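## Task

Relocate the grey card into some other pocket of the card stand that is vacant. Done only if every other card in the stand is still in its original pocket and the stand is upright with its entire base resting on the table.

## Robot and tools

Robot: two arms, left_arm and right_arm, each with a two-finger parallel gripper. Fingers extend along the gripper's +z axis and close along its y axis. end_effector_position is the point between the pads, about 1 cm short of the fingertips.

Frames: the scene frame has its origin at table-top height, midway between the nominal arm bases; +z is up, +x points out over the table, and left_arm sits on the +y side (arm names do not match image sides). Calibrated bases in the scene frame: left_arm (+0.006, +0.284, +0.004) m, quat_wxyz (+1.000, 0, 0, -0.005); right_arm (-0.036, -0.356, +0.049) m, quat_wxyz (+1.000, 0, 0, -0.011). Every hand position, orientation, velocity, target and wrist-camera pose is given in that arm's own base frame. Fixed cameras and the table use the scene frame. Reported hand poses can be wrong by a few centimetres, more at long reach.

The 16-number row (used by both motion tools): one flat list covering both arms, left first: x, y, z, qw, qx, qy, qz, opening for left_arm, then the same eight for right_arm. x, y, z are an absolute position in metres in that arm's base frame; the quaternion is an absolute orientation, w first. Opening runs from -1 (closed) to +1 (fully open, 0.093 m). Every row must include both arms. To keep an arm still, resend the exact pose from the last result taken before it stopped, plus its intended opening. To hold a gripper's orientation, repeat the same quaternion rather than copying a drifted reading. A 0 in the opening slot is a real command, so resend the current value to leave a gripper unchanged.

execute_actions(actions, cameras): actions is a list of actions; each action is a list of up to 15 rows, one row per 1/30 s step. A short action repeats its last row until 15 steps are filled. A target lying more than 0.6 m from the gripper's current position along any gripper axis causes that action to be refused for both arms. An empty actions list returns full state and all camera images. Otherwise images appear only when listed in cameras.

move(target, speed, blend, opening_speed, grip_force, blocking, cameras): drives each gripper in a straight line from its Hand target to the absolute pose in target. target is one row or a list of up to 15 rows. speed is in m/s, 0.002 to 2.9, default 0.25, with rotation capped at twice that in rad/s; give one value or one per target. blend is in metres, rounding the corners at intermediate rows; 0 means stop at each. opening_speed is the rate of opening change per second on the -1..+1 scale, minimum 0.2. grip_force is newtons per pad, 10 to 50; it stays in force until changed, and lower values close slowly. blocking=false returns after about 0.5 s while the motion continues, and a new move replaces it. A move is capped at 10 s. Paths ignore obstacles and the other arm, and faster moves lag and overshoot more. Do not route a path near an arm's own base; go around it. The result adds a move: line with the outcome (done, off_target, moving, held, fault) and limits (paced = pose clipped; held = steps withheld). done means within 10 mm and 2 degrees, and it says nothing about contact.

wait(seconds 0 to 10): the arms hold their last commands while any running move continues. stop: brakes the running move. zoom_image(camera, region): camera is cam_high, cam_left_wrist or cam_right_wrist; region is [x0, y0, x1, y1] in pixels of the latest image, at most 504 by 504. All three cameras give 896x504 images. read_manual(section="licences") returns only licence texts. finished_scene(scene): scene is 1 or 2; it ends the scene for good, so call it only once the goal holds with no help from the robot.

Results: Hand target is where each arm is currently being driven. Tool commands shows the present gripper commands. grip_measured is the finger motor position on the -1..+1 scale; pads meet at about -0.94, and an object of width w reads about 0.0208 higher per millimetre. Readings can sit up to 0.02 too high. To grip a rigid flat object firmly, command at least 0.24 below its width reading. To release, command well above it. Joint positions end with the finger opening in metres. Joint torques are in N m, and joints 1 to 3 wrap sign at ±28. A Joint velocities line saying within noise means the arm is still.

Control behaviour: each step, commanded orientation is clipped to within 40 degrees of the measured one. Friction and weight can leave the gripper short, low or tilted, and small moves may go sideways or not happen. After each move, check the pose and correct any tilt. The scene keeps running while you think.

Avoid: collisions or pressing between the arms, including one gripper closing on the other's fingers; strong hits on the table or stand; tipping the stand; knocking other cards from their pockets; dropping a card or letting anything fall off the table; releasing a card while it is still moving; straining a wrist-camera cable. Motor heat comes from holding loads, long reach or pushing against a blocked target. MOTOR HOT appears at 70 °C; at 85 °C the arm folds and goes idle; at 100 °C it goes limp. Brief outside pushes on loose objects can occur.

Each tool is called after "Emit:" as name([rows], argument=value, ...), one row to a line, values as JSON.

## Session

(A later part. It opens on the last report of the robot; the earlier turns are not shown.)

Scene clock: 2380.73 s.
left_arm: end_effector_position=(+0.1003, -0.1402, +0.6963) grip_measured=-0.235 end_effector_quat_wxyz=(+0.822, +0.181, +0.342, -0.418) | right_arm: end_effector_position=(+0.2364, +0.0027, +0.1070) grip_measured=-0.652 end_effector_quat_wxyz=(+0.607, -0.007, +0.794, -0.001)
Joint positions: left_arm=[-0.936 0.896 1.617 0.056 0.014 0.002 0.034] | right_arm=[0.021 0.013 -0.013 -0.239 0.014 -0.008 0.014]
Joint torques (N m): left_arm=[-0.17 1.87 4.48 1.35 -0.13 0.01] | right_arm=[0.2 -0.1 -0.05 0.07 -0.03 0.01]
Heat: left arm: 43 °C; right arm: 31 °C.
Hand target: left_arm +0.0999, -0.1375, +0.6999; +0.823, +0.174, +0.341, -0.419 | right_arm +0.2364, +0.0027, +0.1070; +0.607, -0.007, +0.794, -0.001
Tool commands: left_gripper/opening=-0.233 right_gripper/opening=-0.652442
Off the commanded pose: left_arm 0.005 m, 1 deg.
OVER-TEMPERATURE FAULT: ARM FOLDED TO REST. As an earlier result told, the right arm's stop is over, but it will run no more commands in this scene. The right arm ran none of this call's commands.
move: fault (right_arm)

Emit:
move([
  [0.1999,-0.2752,0.4500,0.7630,0.2460,0.4830,-0.3900,-0.233,0.2364,0.0027,0.1070,0.607,-0.007,0.794,-0.001,-0.652],
  [0.3527,-0.4854,0.13,0.5846,0.3426,0.6724,-0.2979,-0.233,0.2364,0.0027,0.1070,0.607,-0.007,0.794,-0.001,-0.652],
  [0.4180,-0.5630,0.062,0.5846,0.3426,0.6724,-0.2979,-0.233,0.2364,0.0027,0.1070,0.607,-0.007,0.794,-0.001,-0.652],
], speed=0.35, blend=[0.08,0.04,0])

Emit:
move(target=[0.4520,-0.6085,0.062,0.5846,0.3426,0.6724,-0.2979,-0.233,0.2364,0.0027,0.1070,0.607,-0.007,0.794,-0.001,-0.652], speed=0.08, cameras=["cam_left_wrist","cam_right_wrist"])

Emit:
move(target=[0.4520,-0.6085,0.062,0.5846,0.3426,0.6724,-0.2979,-1,0.2364,0.0027,0.1070,0.607,-0.007,0.794,-0.001,-0.652], opening_speed=0.6, cameras=["cam_left_wrist","cam_right_wrist"])

Emit:
zoom_image(camera="cam_right_wrist", region=[250, 130, 580, 340])

Scene clock: 2439.90 s.
left_arm: end_effector_position=(+0.4114, -0.5630, +0.0623) grip_measured=-0.235 end_effector_quat_wxyz=(+0.580, +0.347, +0.674, -0.299) | right_arm: end_effector_position=(+0.2364, +0.0027, +0.1070) grip_measured=-0.652 end_effector_quat_wxyz=(+0.607, -0.007, +0.794, -0.001)
Joint positions: left_arm=[-0.936 2.632 1.784 0.699 0.014 0.002 0.034] | right_arm=[0.021 0.013 -0.013 -0.239 0.014 -0.008 0.014]
Joint torques (N m): left_arm=[0.99 -14.38 7.46 2.26 0.01 0.05] | right_arm=[0.14 -0.14 -0.16 0.08 -0.03 -0.01]
Heat: left arm: 43 °C; right arm: 31 °C.
Hand target: left_arm +0.4178, -0.5627, +0.0620; +0.585, +0.343, +0.672, -0.298 | right_arm +0.2364, +0.0027, +0.1070; +0.607, -0.007, +0.794, -0.001
Tool commands: left_gripper/opening=-0.233 right_gripper/opening=-0.652442
Off the commanded pose: left_arm 0.007 m, 1 deg.
OVER-TEMPERATURE FAULT: ARM FOLDED TO REST. As an earlier result told, the right arm's stop is over, but it will run no more commands in this scene. The right arm ran none of this call's commands.
move: fault (right_arm)

Scene clock: 2441.50 s.
left_arm: end_effector_position=(+0.4456, -0.6094, +0.0643) grip_measured=-0.235 end_effector_quat_wxyz=(+0.580, +0.347, +0.674, -0.299) | right_arm: end_effector_position=(+0.2364, +0.0027, +0.1070) grip_measured=-0.652 end_effector_quat_wxyz=(+0.607, -0.007, +0.794, -0.001)
Joint positions: left_arm=[-0.936 2.89 2.331 0.41 0.014 0.002 0.034] | right_arm=[0.021 0.013 -0.013 -0.239 0.014 -0.008 0.014]
Joint torques (N m): left_arm=[0.9 -15.46 8.47 2.26 0.01 0.04] | right_arm=[0.2 -0.1 -0.1 0.07 -0.06 0]
Heat: left arm: 43 °C; right arm: 31 °C.
Hand target: left_arm +0.4515, -0.6078, +0.0621; +0.585, +0.343, +0.672, -0.298 | right_arm +0.2364, +0.0027, +0.1070; +0.607, -0.007, +0.794, -0.001
Tool commands: left_gripper/opening=-0.233 right_gripper/opening=-0.652442
Off the commanded pose: left_arm 0.007 m, 1 deg.
OVER-TEMPERATURE FAULT: ARM FOLDED TO REST. As an earlier result told, the right arm's stop is over, but it will run no more commands in this scene. The right arm ran none of this call's commands.
move: fault (right_arm)
Images, in order (width x height): cam_left_wrist 896x504, cam_right_wrist 896x504.

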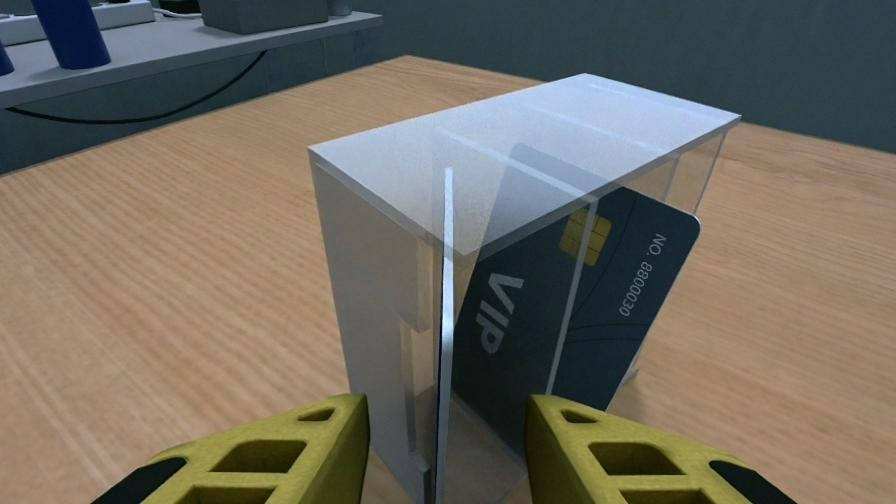

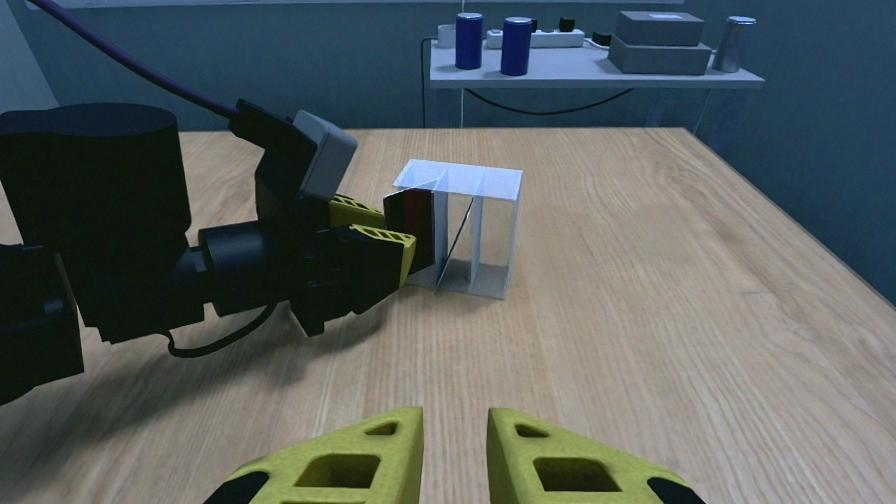

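Scene clock: 2443.00 s.
left_arm: end_effector_position=(+0.4456, -0.6094, +0.0641) grip_measured=-0.971 end_effector_quat_wxyz=(+0.580, +0.347, +0.674, -0.299) | right_arm: end_effector_position=(+0.2364, +0.0027, +0.1070) grip_measured=-0.652 end_effector_quat_wxyz=(+0.607, -0.007, +0.794, -0.001)
Joint positions: left_arm=[-0.936 2.89 2.331 0.41 0.014 0.002 0] | right_arm=[0.021 0.013 -0.013 -0.239 0.014 -0.008 0.014]
Joint torques (N m): left_arm=[0.9 -15.51 8.5 2.27 0.02 0.03] | right_arm=[0.12 -0.14 -0.1 0.08 -0.04 0.01]
Heat: left arm: 43 °C; right arm: 31 °C.
Hand target: left_arm +0.4515, -0.6078, +0.0621; +0.585, +0.343, +0.672, -0.298 | right_arm +0.2364, +0.0027, +0.1070; +0.607, -0.007, +0.794, -0.001
Tool commands: left_gripper/opening=-1.0 right_gripper/opening=-0.652442
Off the commanded pose: left_arm 0.007 m, 1 deg.
OVER-TEMPERATURE FAULT: ARM FOLDED TO REST. As an earlier result told, the right arm's stop is over, but it will run no more commands in this scene. The right arm ran none of this call's commands.
move: fault (right_arm)
Images, in order (width x height): cam_left_wrist 896x504, cam_right_wrist 896x504.

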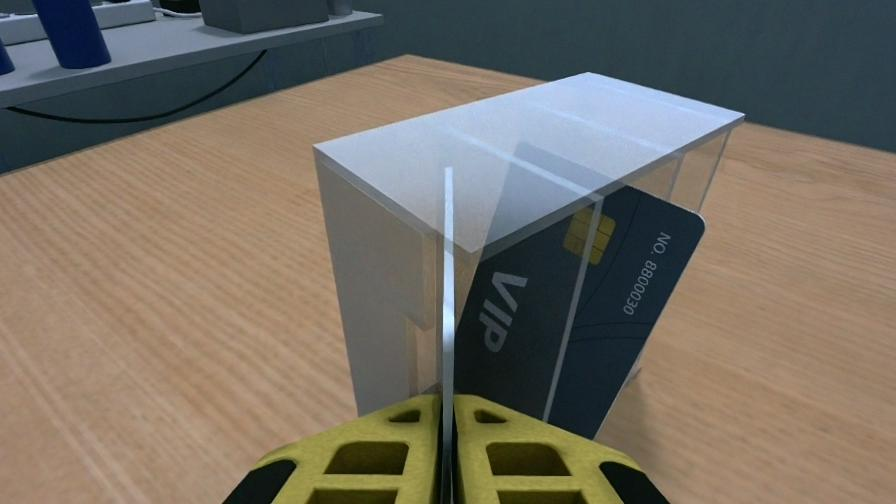

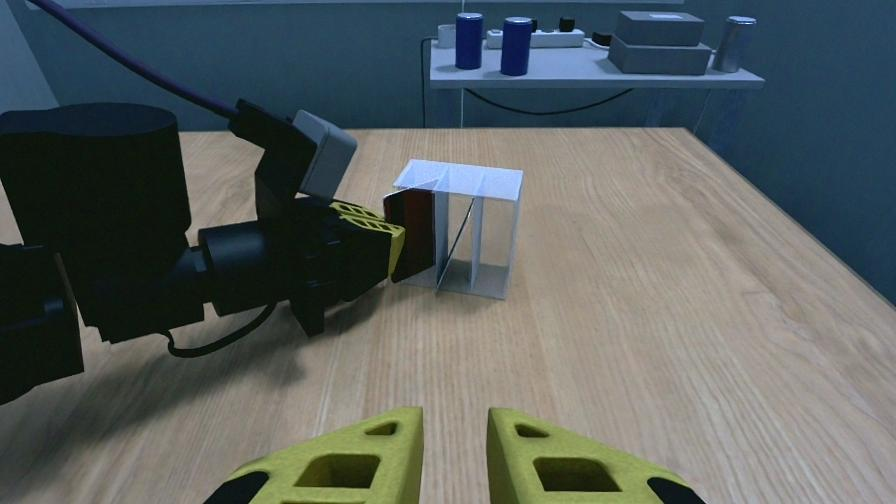

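Scaled by 1.527 from the camera's 896x504 image, which has a finer 1280x720 frame.

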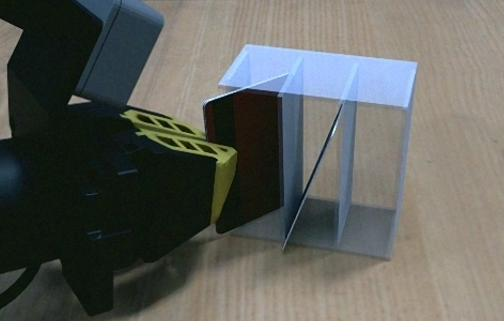

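Emit:
move(target=[0.4437,-0.6158,0.062,0.6257,0.2269,0.7198,-0.1973,-1,0.2364,0.0027,0.1070,0.607,-0.007,0.794,-0.001,-0.652], speed=0.12, cameras=["cam_left_wrist","cam_right_wrist"])

Emit:
zoom_image(camera="cam_right_wrist", region=[250, 130, 580, 340])

Emit:
move(target=[0.4520,-0.5870,0.062,0.6257,0.2269,0.7198,-0.1973,-1,0.2364,0.0027,0.1070,0.607,-0.007,0.794,-0.001,-0.652], speed=0.06, cameras=["cam_left_wrist","cam_right_wrist"])

Emit:
zoom_image(camera="cam_right_wrist", region=[250, 130, 580, 340])

Scene clock: 2472.83 s.
left_arm: end_effector_position=(+0.4444, -0.6143, +0.0640) grip_measured=-0.971 end_effector_quat_wxyz=(+0.622, +0.238, +0.720, -0.195) | right_arm: end_effector_position=(+0.2364, +0.0027, +0.1070) grip_measured=-0.652 end_effector_quat_wxyz=(+0.607, -0.007, +0.794, -0.001)
Joint positions: left_arm=[-1.032 3.01 2.582 0.265 -0.405 -0.049 0] | right_arm=[0.021 0.013 -0.013 -0.239 0.014 -0.008 0.014]
Joint torques (N m): left_arm=[-0.25 -15.9 8.62 2.24 -0.22 -0.13] | right_arm=[0.18 -0.09 -0.13 0.06 -0.03 0.01]
Heat: left arm: 49 °C; right arm: 31 °C.
Hand target: left_arm +0.4435, -0.6156, +0.0621; +0.626, +0.227, +0.720, -0.198 | right_arm +0.2364, +0.0027, +0.1070; +0.607, -0.007, +0.794, -0.001
Tool commands: left_gripper/opening=-1.0 right_gripper/opening=-0.652442
Off the commanded pose: left_arm 0.003 m, 1 deg.
OVER-TEMPERATURE FAULT: ARM FOLDED TO REST. As an earlier result told, the right arm's stop is over, but it will run no more commands in this scene. The right arm ran none of this call's commands.
move: fault (right_arm)
Images, in order (width x height): cam_left_wrist 896x504, cam_right_wrist 896x504.

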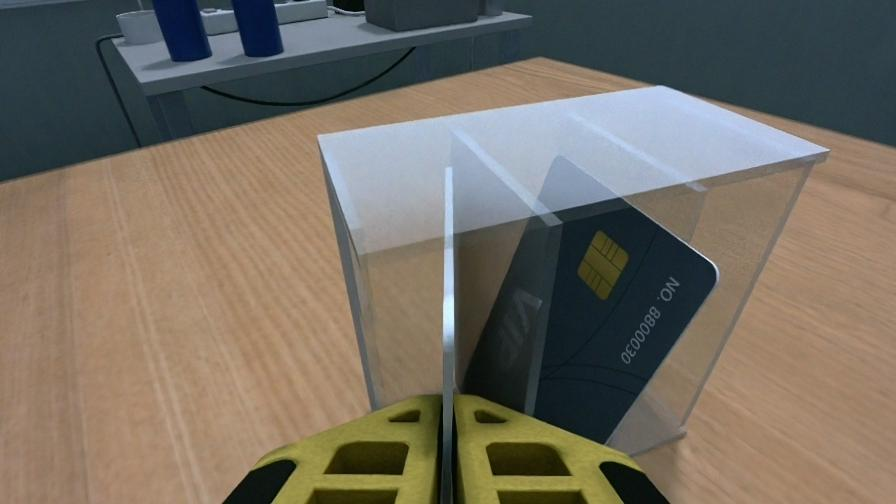

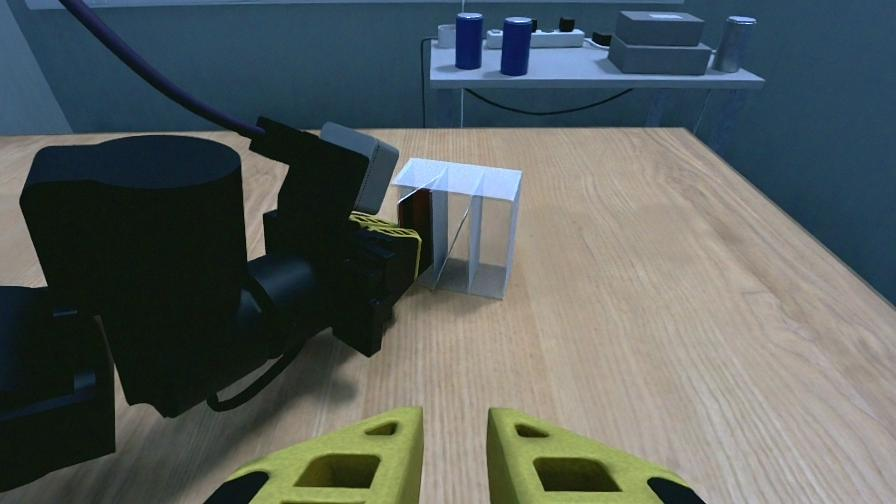

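Scaled by 1.527 from the camera's 896x504 image, which has a finer 1280x720 frame.

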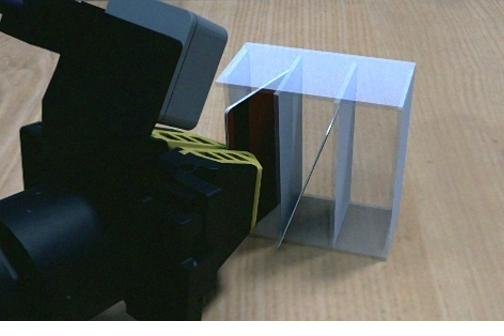

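Scene clock: 2473.93 s.
left_arm: end_effector_position=(+0.4449, -0.5964, +0.0611) grip_measured=-0.971 end_effector_quat_wxyz=(+0.638, +0.226, +0.704, -0.213) | right_arm: end_effector_position=(+0.2364, +0.0027, +0.1070) grip_measured=-0.652 end_effector_quat_wxyz=(+0.607, -0.007, +0.794, -0.001)
Joint positions: left_arm=[-1.014 2.906 2.299 0.506 -0.379 -0.05 0] | right_arm=[0.021 0.013 -0.013 -0.239 0.014 -0.008 0.014]
Joint torques (N m): left_arm=[1.57 -21.14 4.56 1.58 -0.09 -0.04] | right_arm=[0.12 -0.06 -0.08 0.08 -0.05 0.01]
Heat: left arm: 48 °C; right arm: 31 °C.
Hand target: left_arm +0.4522, -0.5874, +0.0620; +0.627, +0.227, +0.719, -0.198 | right_arm +0.2364, +0.0027, +0.1070; +0.607, -0.007, +0.794, -0.001
Tool commands: left_gripper/opening=-1.0 right_gripper/opening=-0.652442
Off the commanded pose: left_arm 0.012 m, 3 deg.
OVER-TEMPERATURE FAULT: ARM FOLDED TO REST. As an earlier result told, the right arm's stop is over, but it will run no more commands in this scene. The right arm ran none of this call's commands.
move: fault (right_arm), off_target (left_arm)
Images, in order (width x height): cam_left_wrist 896x504, cam_right_wrist 896x504.

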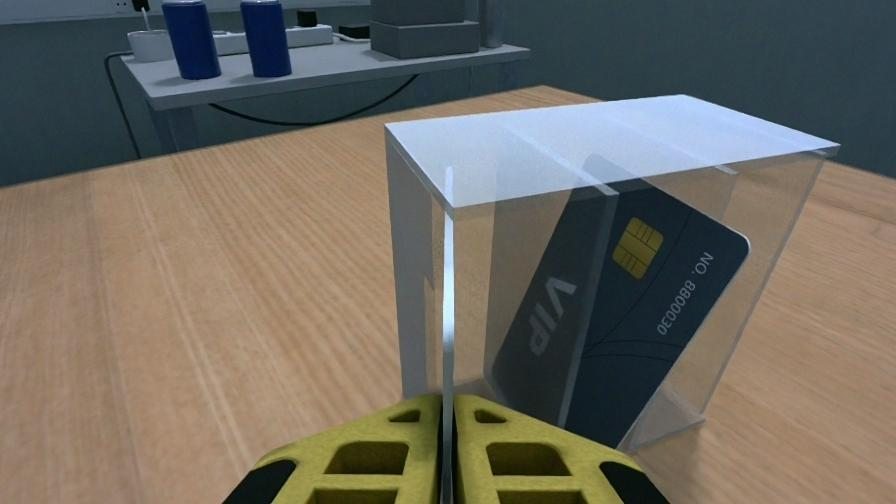

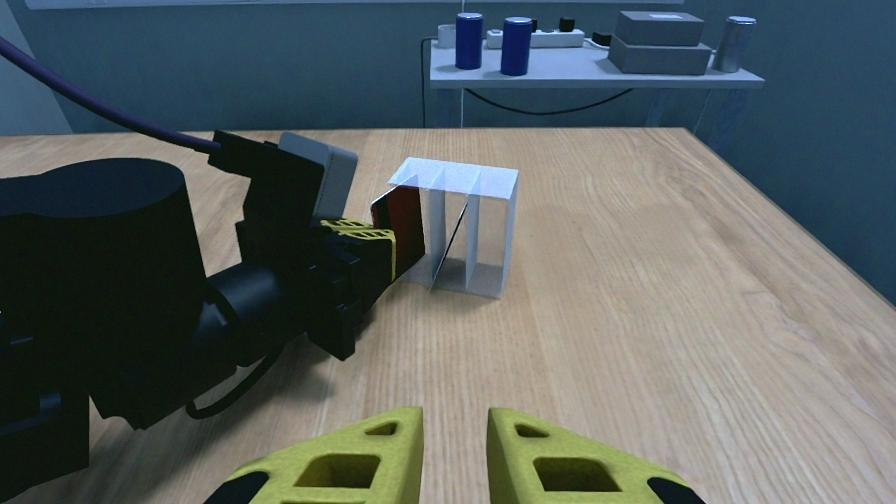

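Scaled by 1.527 from the camera's 896x504 image, which has a finer 1280x720 frame.

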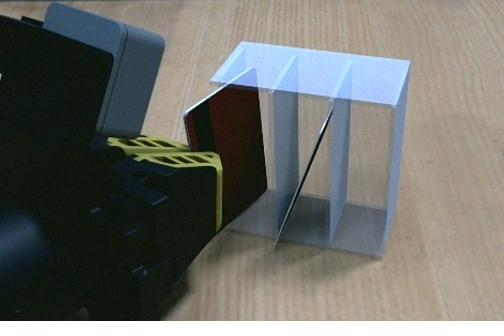

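Emit:
move(target=[0.4520,-0.5270,0.064,0.6257,0.2269,0.7198,-0.1973,-1,0.2364,0.0027,0.1070,0.607,-0.007,0.794,-0.001,-0.652], speed=0.06, cameras=["cam_left_wrist","cam_right_wrist"])

Emit:
zoom_image(camera="cam_right_wrist", region=[250, 130, 580, 340])

Scene clock: 2482.37 s.
left_arm: end_effector_position=(+0.4460, -0.5365, +0.0599) grip_measured=-0.971 end_effector_quat_wxyz=(+0.634, +0.227, +0.708, -0.213) | right_arm: end_effector_position=(+0.2364, +0.0027, +0.1070) grip_measured=-0.652 end_effector_quat_wxyz=(+0.607, -0.007, +0.794, -0.001)
Joint positions: left_arm=[-0.952 2.682 1.83 0.74 -0.316 -0.05 0] | right_arm=[0.021 0.013 -0.013 -0.239 0.014 -0.008 0.014]
Joint torques (N m): left_arm=[1.5 -19.84 4.11 1.71 -0.11 0.06] | right_arm=[0.14 -0.1 -0.06 0.06 -0.05 0]
Heat: left arm: 54 °C; right arm: 31 °C.
Hand target: left_arm +0.4521, -0.5272, +0.0637; +0.626, +0.227, +0.719, -0.198 | right_arm +0.2364, +0.0027, +0.1070; +0.607, -0.007, +0.794, -0.001
Tool commands: left_gripper/opening=-1.0 right_gripper/opening=-0.652442
Off the commanded pose: left_arm 0.012 m, 2 deg.
OVER-TEMPERATURE FAULT: ARM FOLDED TO REST. As an earlier result told, the right arm's stop is over, but it will run no more commands in this scene. The right arm ran none of this call's commands.
move: fault (right_arm), off_target (left_arm)
Images, in order (width x height): cam_left_wrist 896x504, cam_right_wrist 896x504.

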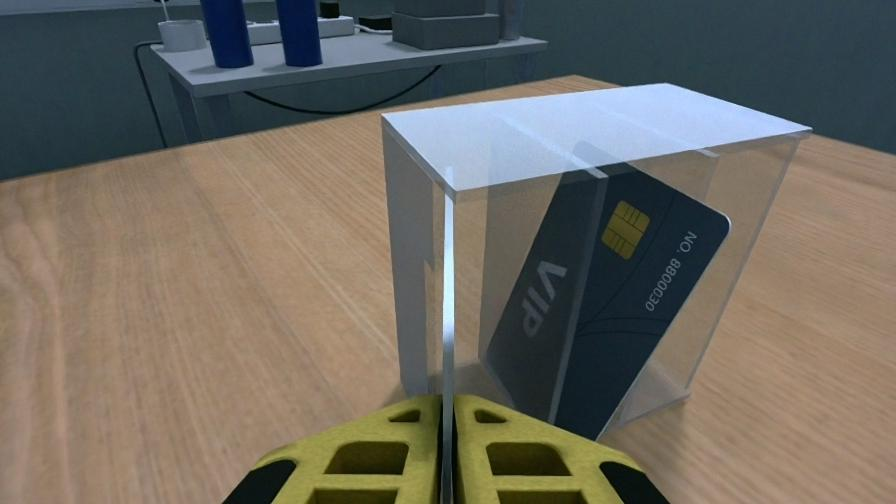

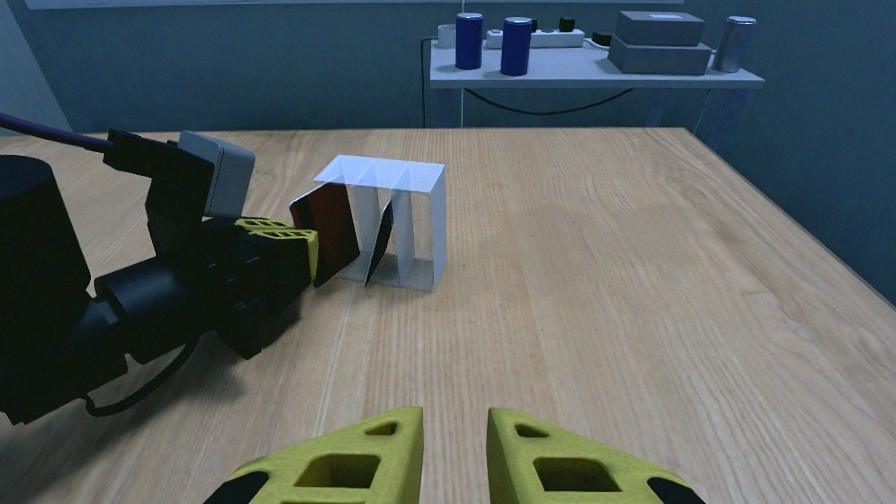

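Scaled by 1.527 from the camera's 896x504 image, which has a finer 1280x720 frame.

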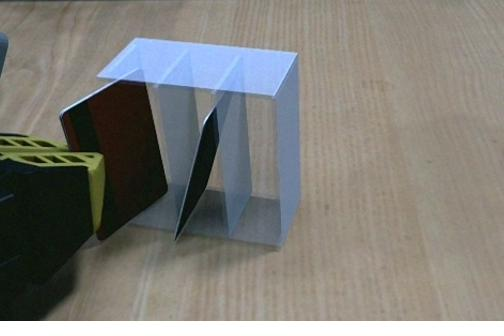

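Emit:
move(target=[0.4550,-0.4400,0.066,0.6257,0.2269,0.7198,-0.1973,-1,0.2364,0.0027,0.1070,0.607,-0.007,0.794,-0.001,-0.652], speed=0.06, cameras=["cam_left_wrist","cam_right_wrist","cam_high"])

Emit:
zoom_image(camera="cam_high", region=[440, 260, 640, 400])

Scene clock: 2499.07 s.
left_arm: end_effector_position=(+0.4511, -0.4481, +0.0590) grip_measured=-0.971 end_effector_quat_wxyz=(+0.628, +0.225, +0.714, -0.211) | right_arm: end_effector_position=(+0.2364, +0.0027, +0.1070) grip_measured=-0.652 end_effector_quat_wxyz=(+0.607, -0.007, +0.794, -0.001)
Joint positions: left_arm=[-0.836 2.481 1.406 0.95 -0.205 -0.044 0] | right_arm=[0.021 0.013 -0.013 -0.239 0.014 -0.008 0.014]
Joint torques (N m): left_arm=[1.26 -18.1 3.69 1.84 -0.07 0.23] | right_arm=[0.12 -0.08 -0.08 0.08 -0.04 0.01]
Heat: left arm: 61 °C; right arm: 31 °C.
Hand target: left_arm +0.4550, -0.4402, +0.0657; +0.626, +0.227, +0.719, -0.198 | right_arm +0.2364, +0.0027, +0.1070; +0.607, -0.007, +0.794, -0.001
Tool commands: left_gripper/opening=-1.0 right_gripper/opening=-0.652442
Off the commanded pose: left_arm 0.011 m, 2 deg.
OVER-TEMPERATURE FAULT: ARM FOLDED TO REST. As an earlier result told, the right arm's stop is over, but it will run no more commands in this scene. The right arm ran none of this call's commands.
move: fault (right_arm), off_target (left_arm)

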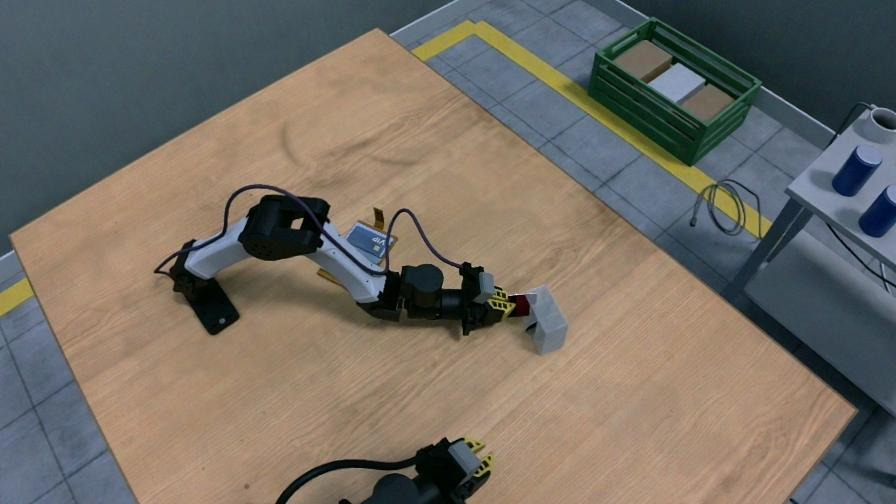

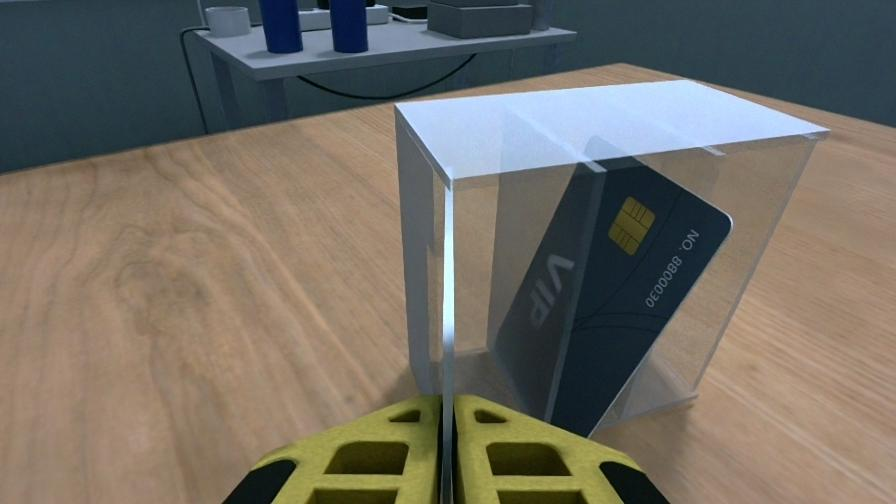

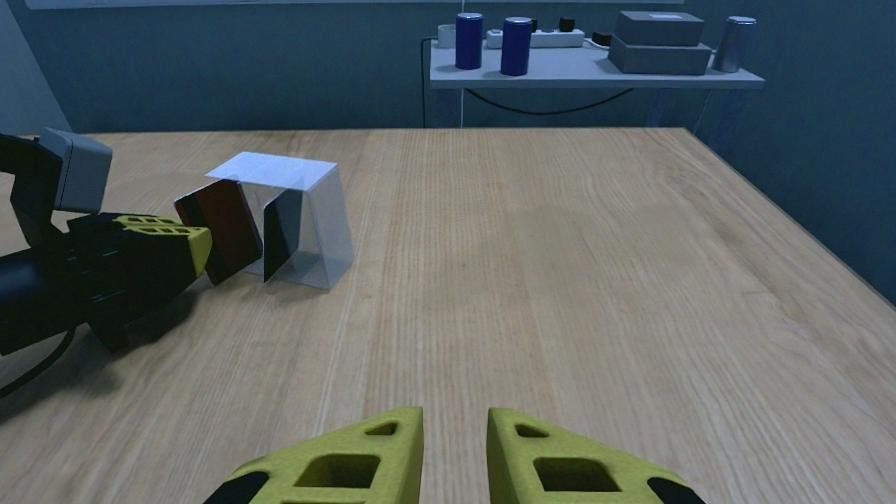

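Scaled by 2.520 from the camera's 896x504 image, which has a finer 1280x720 frame.

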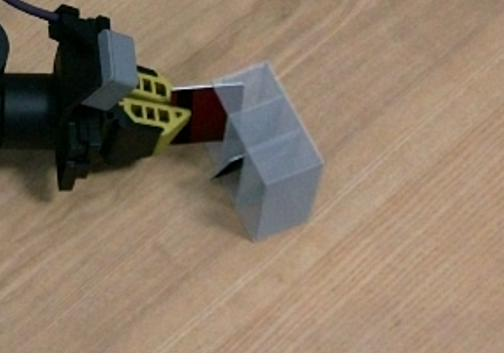

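Emit:
move(target=[0.4800,-0.4560,0.069,0.6405,0.1633,0.7368,-0.1420,-1,0.2364,0.0027,0.1070,0.607,-0.007,0.794,-0.001,-0.652], speed=0.06, cameras=["cam_left_wrist","cam_right_wrist","cam_high"])

Emit:
zoom_image(camera="cam_high", region=[440, 260, 640, 400])

Scene clock: 2524.03 s.
left_arm: end_effector_position=(+0.4773, -0.4534, +0.0675) grip_measured=-0.971 end_effector_quat_wxyz=(+0.634, +0.176, +0.739, -0.142) | right_arm: end_effector_position=(+0.2364, +0.0027, +0.1070) grip_measured=-0.652 end_effector_quat_wxyz=(+0.607, -0.007, +0.794, -0.001)
Joint positions: left_arm=[-0.86 2.522 1.591 0.762 -0.401 -0.053 0] | right_arm=[0.021 0.013 -0.013 -0.239 0.014 -0.008 0.014]
Joint torques (N m): left_arm=[-0.17 -13.41 7.39 2.26 -0.28 -0.12] | right_arm=[0.2 -0.06 -0.08 0.08 -0.05 0]
Heat: left arm: 62 °C; right arm: 31 °C.
Hand target: left_arm +0.4798, -0.4559, +0.0690; +0.640, +0.164, +0.737, -0.142 | right_arm +0.2364, +0.0027, +0.1070; +0.607, -0.007, +0.794, -0.001
Tool commands: left_gripper/opening=-1.0 right_gripper/opening=-0.652442
Off the commanded pose: left_arm 0.004 m, 2 deg.
OVER-TEMPERATURE FAULT: ARM FOLDED TO REST. As an earlier result told, the right arm's stop is over, but it will run no more commands in this scene. The right arm ran none of this call's commands.
move: fault (right_arm)

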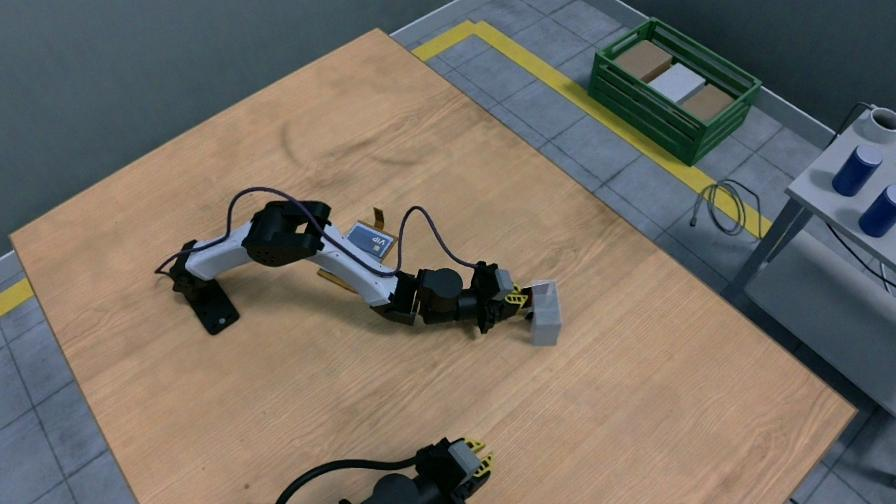

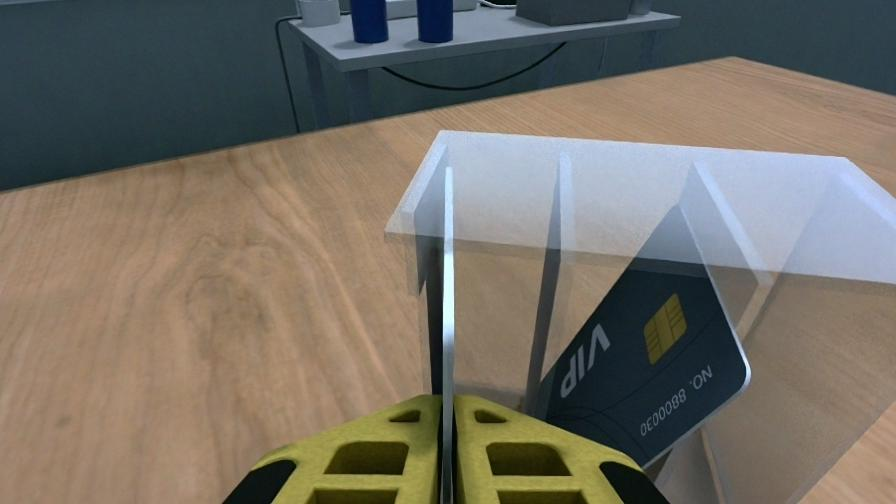

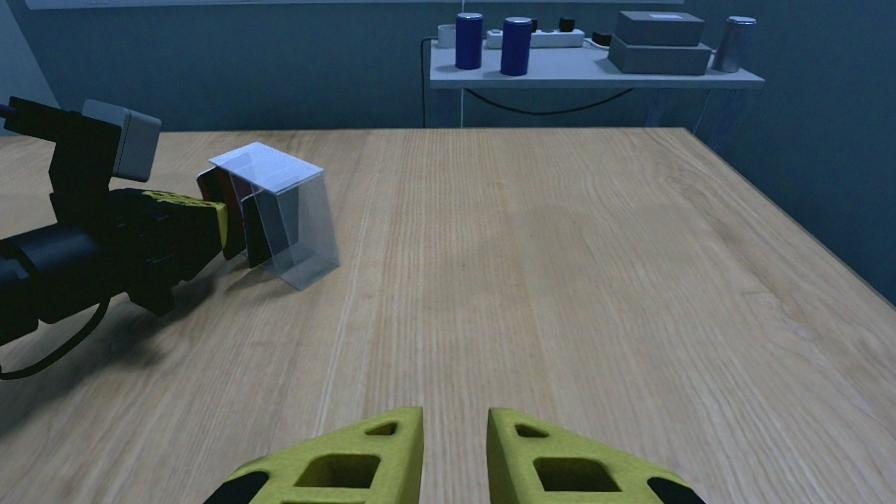

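Scaled by 2.520 from the camera's 896x504 image, which has a finer 1280x720 frame.

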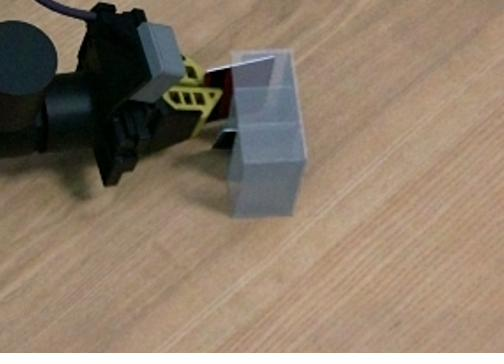

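Emit:
move([
  [0.4901,-0.4625,0.068,0.6291,0.2143,0.7236,-0.1863,-1,0.2364,0.0027,0.1070,0.607,-0.007,0.794,-0.001,-0.652],
], speed=0.05, cameras=["cam_left_wrist","cam_high"])

Emit:
zoom_image(camera="cam_high", region=[440, 260, 640, 400])

Emit:
move(target=[0.4901,-0.4625,0.068,0.6291,0.2143,0.7236,-0.1863,-0.6,0.2364,0.0027,0.1070,0.607,-0.007,0.794,-0.001,-0.652], opening_speed=0.3)

Emit:
move(target=[0.4524,-0.4380,0.068,0.6291,0.2143,0.7236,-0.1863,-0.6,0.2364,0.0027,0.1070,0.607,-0.007,0.794,-0.001,-0.652], speed=0.08, cameras=["cam_left_wrist","cam_right_wrist","cam_high"])

Emit:
move([
  [0.3700,-0.3600,0.15,0.6291,0.2143,0.7236,-0.1863,-0.6,0.2364,0.0027,0.1070,0.607,-0.007,0.794,-0.001,-0.652],
  [0.1999,-0.2752,0.4500,0.7630,0.2460,0.4830,-0.3900,-0.6,0.2364,0.0027,0.1070,0.607,-0.007,0.794,-0.001,-0.652],
  [0.1000,-0.1376,0.7000,0.8232,0.1737,0.3410,-0.4194,-0.6,0.2364,0.0027,0.1070,0.607,-0.007,0.794,-0.001,-0.652],
], speed=0.4, blend=[0.04,0.08,0])

Scene clock: 2550.10 s.
left_arm: end_effector_position=(+0.4845, -0.4612, +0.0677) grip_measured=-0.971 end_effector_quat_wxyz=(+0.623, +0.212, +0.729, -0.187) | right_arm: end_effector_position=(+0.2364, +0.0027, +0.1070) grip_measured=-0.652 end_effector_quat_wxyz=(+0.607, -0.007, +0.794, -0.001)
Joint positions: left_arm=[-0.821 2.536 1.616 0.762 -0.244 -0.048 0] | right_arm=[0.021 0.013 -0.013 -0.239 0.014 -0.008 0.014]
Joint torques (N m): left_arm=[0.83 -13.35 7.36 2.3 0.07 0.19] | right_arm=[0.18 -0.14 -0.1 0.06 -0.04 0.01]
Heat: left arm: 63 °C; right arm: 31 °C.
Hand target: left_arm +0.4899, -0.4622, +0.0681; +0.629, +0.214, +0.724, -0.186 | right_arm +0.2364, +0.0027, +0.1070; +0.607, -0.007, +0.794, -0.001
Tool commands: left_gripper/opening=-1.0 right_gripper/opening=-0.652442
Off the commanded pose: left_arm 0.006 m, 1 deg.
OVER-TEMPERATURE FAULT: ARM FOLDED TO REST. As an earlier result told, the right arm's stop is over, but it will run no more commands in this scene. The right arm ran none of this call's commands.
move: fault (right_arm)
Images, in order (width x height): cam_high 896x504, cam_left_wrist 896x504.

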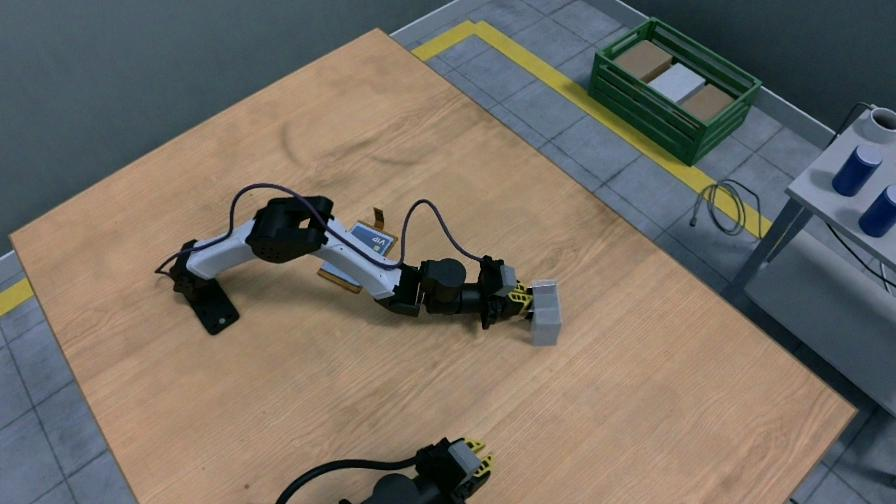

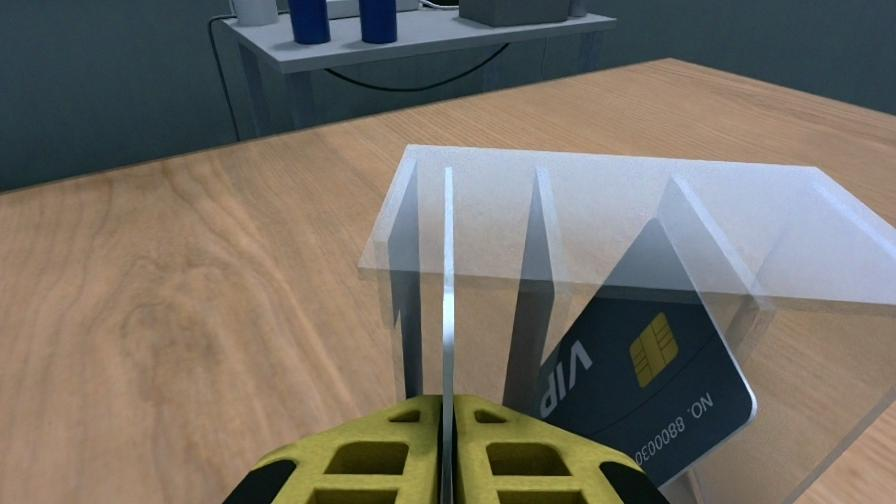

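Scaled by 2.520 from the camera's 896x504 image, which has a finer 1280x720 frame.

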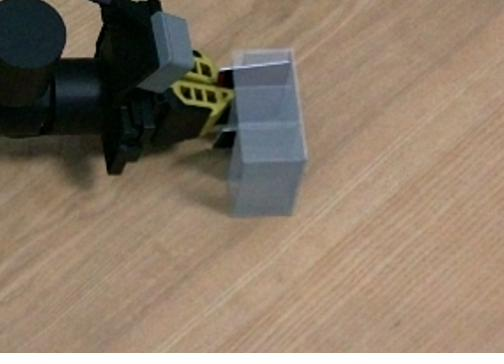

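Scene clock: 2551.63 s.
left_arm: end_effector_position=(+0.4843, -0.4614, +0.0677) grip_measured=-0.602 end_effector_quat_wxyz=(+0.623, +0.213, +0.729, -0.188) | right_arm: end_effector_position=(+0.2364, +0.0027, +0.1070) grip_measured=-0.652 end_effector_quat_wxyz=(+0.607, -0.007, +0.794, -0.001)
Joint positions: left_arm=[-0.821 2.536 1.616 0.762 -0.242 -0.047 0.016] | right_arm=[0.021 0.013 -0.013 -0.239 0.014 -0.008 0.014]
Joint torques (N m): left_arm=[0.87 -13.34 7.42 2.3 0.04 0.18] | right_arm=[0.1 -0.06 -0.1 0.07 -0.03 0.01]
Heat: left arm: 62 °C; right arm: 31 °C.
Hand target: left_arm +0.4899, -0.4622, +0.0681; +0.629, +0.214, +0.724, -0.186 | right_arm +0.2364, +0.0027, +0.1070; +0.607, -0.007, +0.794, -0.001
Tool commands: left_gripper/opening=-0.6 right_gripper/opening=-0.652442
Off the commanded pose: left_arm 0.006 m, 1 deg.
OVER-TEMPERATURE FAULT: ARM FOLDED TO REST. As an earlier result told, the right arm's stop is over, but it will run no more commands in this scene. The right arm ran none of this call's commands.
move: fault (right_arm)

Scene clock: 2552.87 s.
left_arm: end_effector_position=(+0.4517, -0.4358, +0.0317) grip_measured=-0.602 end_effector_quat_wxyz=(+0.604, +0.225, +0.743, -0.180) | right_arm: end_effector_position=(+0.2364, +0.0027, +0.1070) grip_measured=-0.652 end_effector_quat_wxyz=(+0.607, -0.007, +0.794, -0.001)
Joint positions: left_arm=[-0.832 2.491 1.389 0.889 -0.244 -0.048 0.016] | right_arm=[0.021 0.013 -0.013 -0.239 0.014 -0.008 0.014]
Joint torques (N m): left_arm=[-0.31 -19.82 4.33 2.4 -0.22 0.14] | right_arm=[0.2 -0.12 -0.05 0.09 -0.05 0.01]
Heat: left arm: 63 °C; right arm: 31 °C.
Hand target: left_arm +0.4529, -0.4384, +0.0673; +0.629, +0.214, +0.724, -0.186 | right_arm +0.2364, +0.0027, +0.1070; +0.607, -0.007, +0.794, -0.001
Tool commands: left_gripper/opening=-0.6 right_gripper/opening=-0.652442
Off the commanded pose: left_arm 0.036 m, 4 deg.
OVER-TEMPERATURE FAULT: ARM FOLDED TO REST. As an earlier result told, the right arm's stop is over, but it will run no more commands in this scene. The right arm ran none of this call's commands.
move: fault (right_arm), off_target (left_arm)

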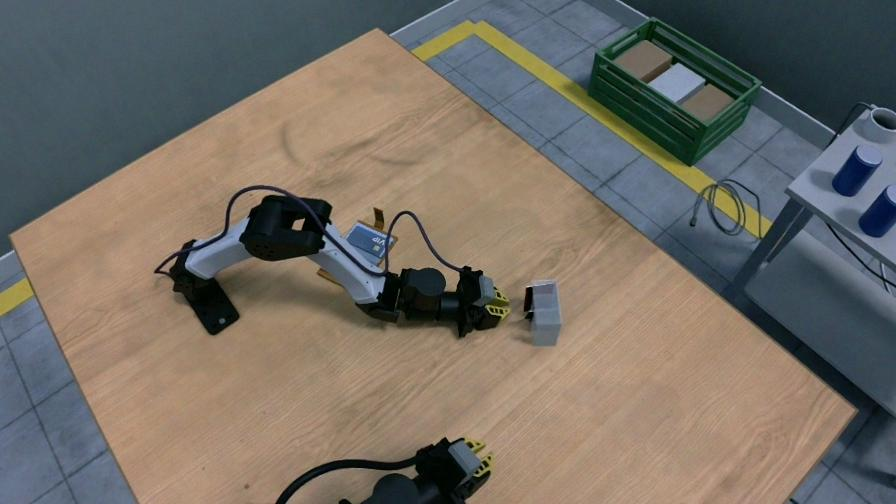

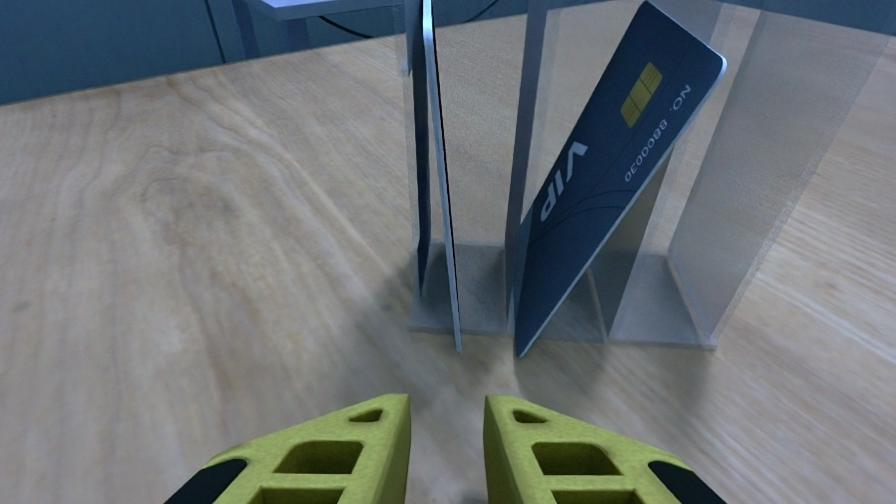

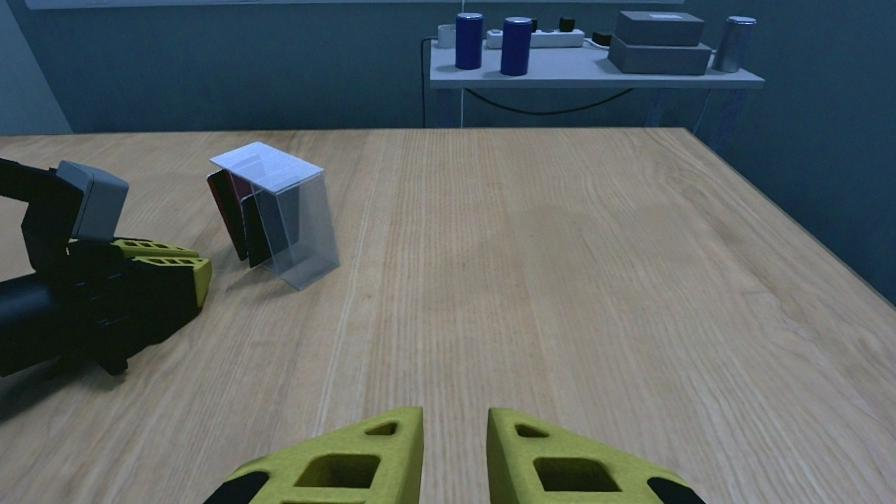

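Scene clock: 2555.77 s.
left_arm: end_effector_position=(+0.1031, -0.1383, +0.6964) grip_measured=-0.602 end_effector_quat_wxyz=(+0.821, +0.170, +0.347, -0.420) | right_arm: end_effector_position=(+0.2364, +0.0027, +0.1070) grip_measured=-0.652 end_effector_quat_wxyz=(+0.607, -0.007, +0.794, -0.001)
Joint positions: left_arm=[-0.932 0.896 1.617 0.056 -0.002 -0.015 0.016] | right_arm=[0.021 0.013 -0.013 -0.239 0.014 -0.008 0.014]
Joint torques (N m): left_arm=[-0.54 1.76 4.53 1.34 0.05 0.19] | right_arm=[0.2 -0.12 -0.05 0.07 -0.04 0]
Heat: left arm: 62 °C; right arm: 31 °C.
Hand target: left_arm +0.1001, -0.1376, +0.6999; +0.823, +0.174, +0.341, -0.419 | right_arm +0.2364, +0.0027, +0.1070; +0.607, -0.007, +0.794, -0.001
Tool commands: left_gripper/opening=-0.6 right_gripper/opening=-0.652442
Off the commanded pose: left_arm 0.005 m, 1 deg.
OVER-TEMPERATURE FAULT: ARM FOLDED TO REST. As an earlier result told, the right arm's stop is over, but it will run no more commands in this scene. The right arm ran none of this call's commands.
move: fault (right_arm)


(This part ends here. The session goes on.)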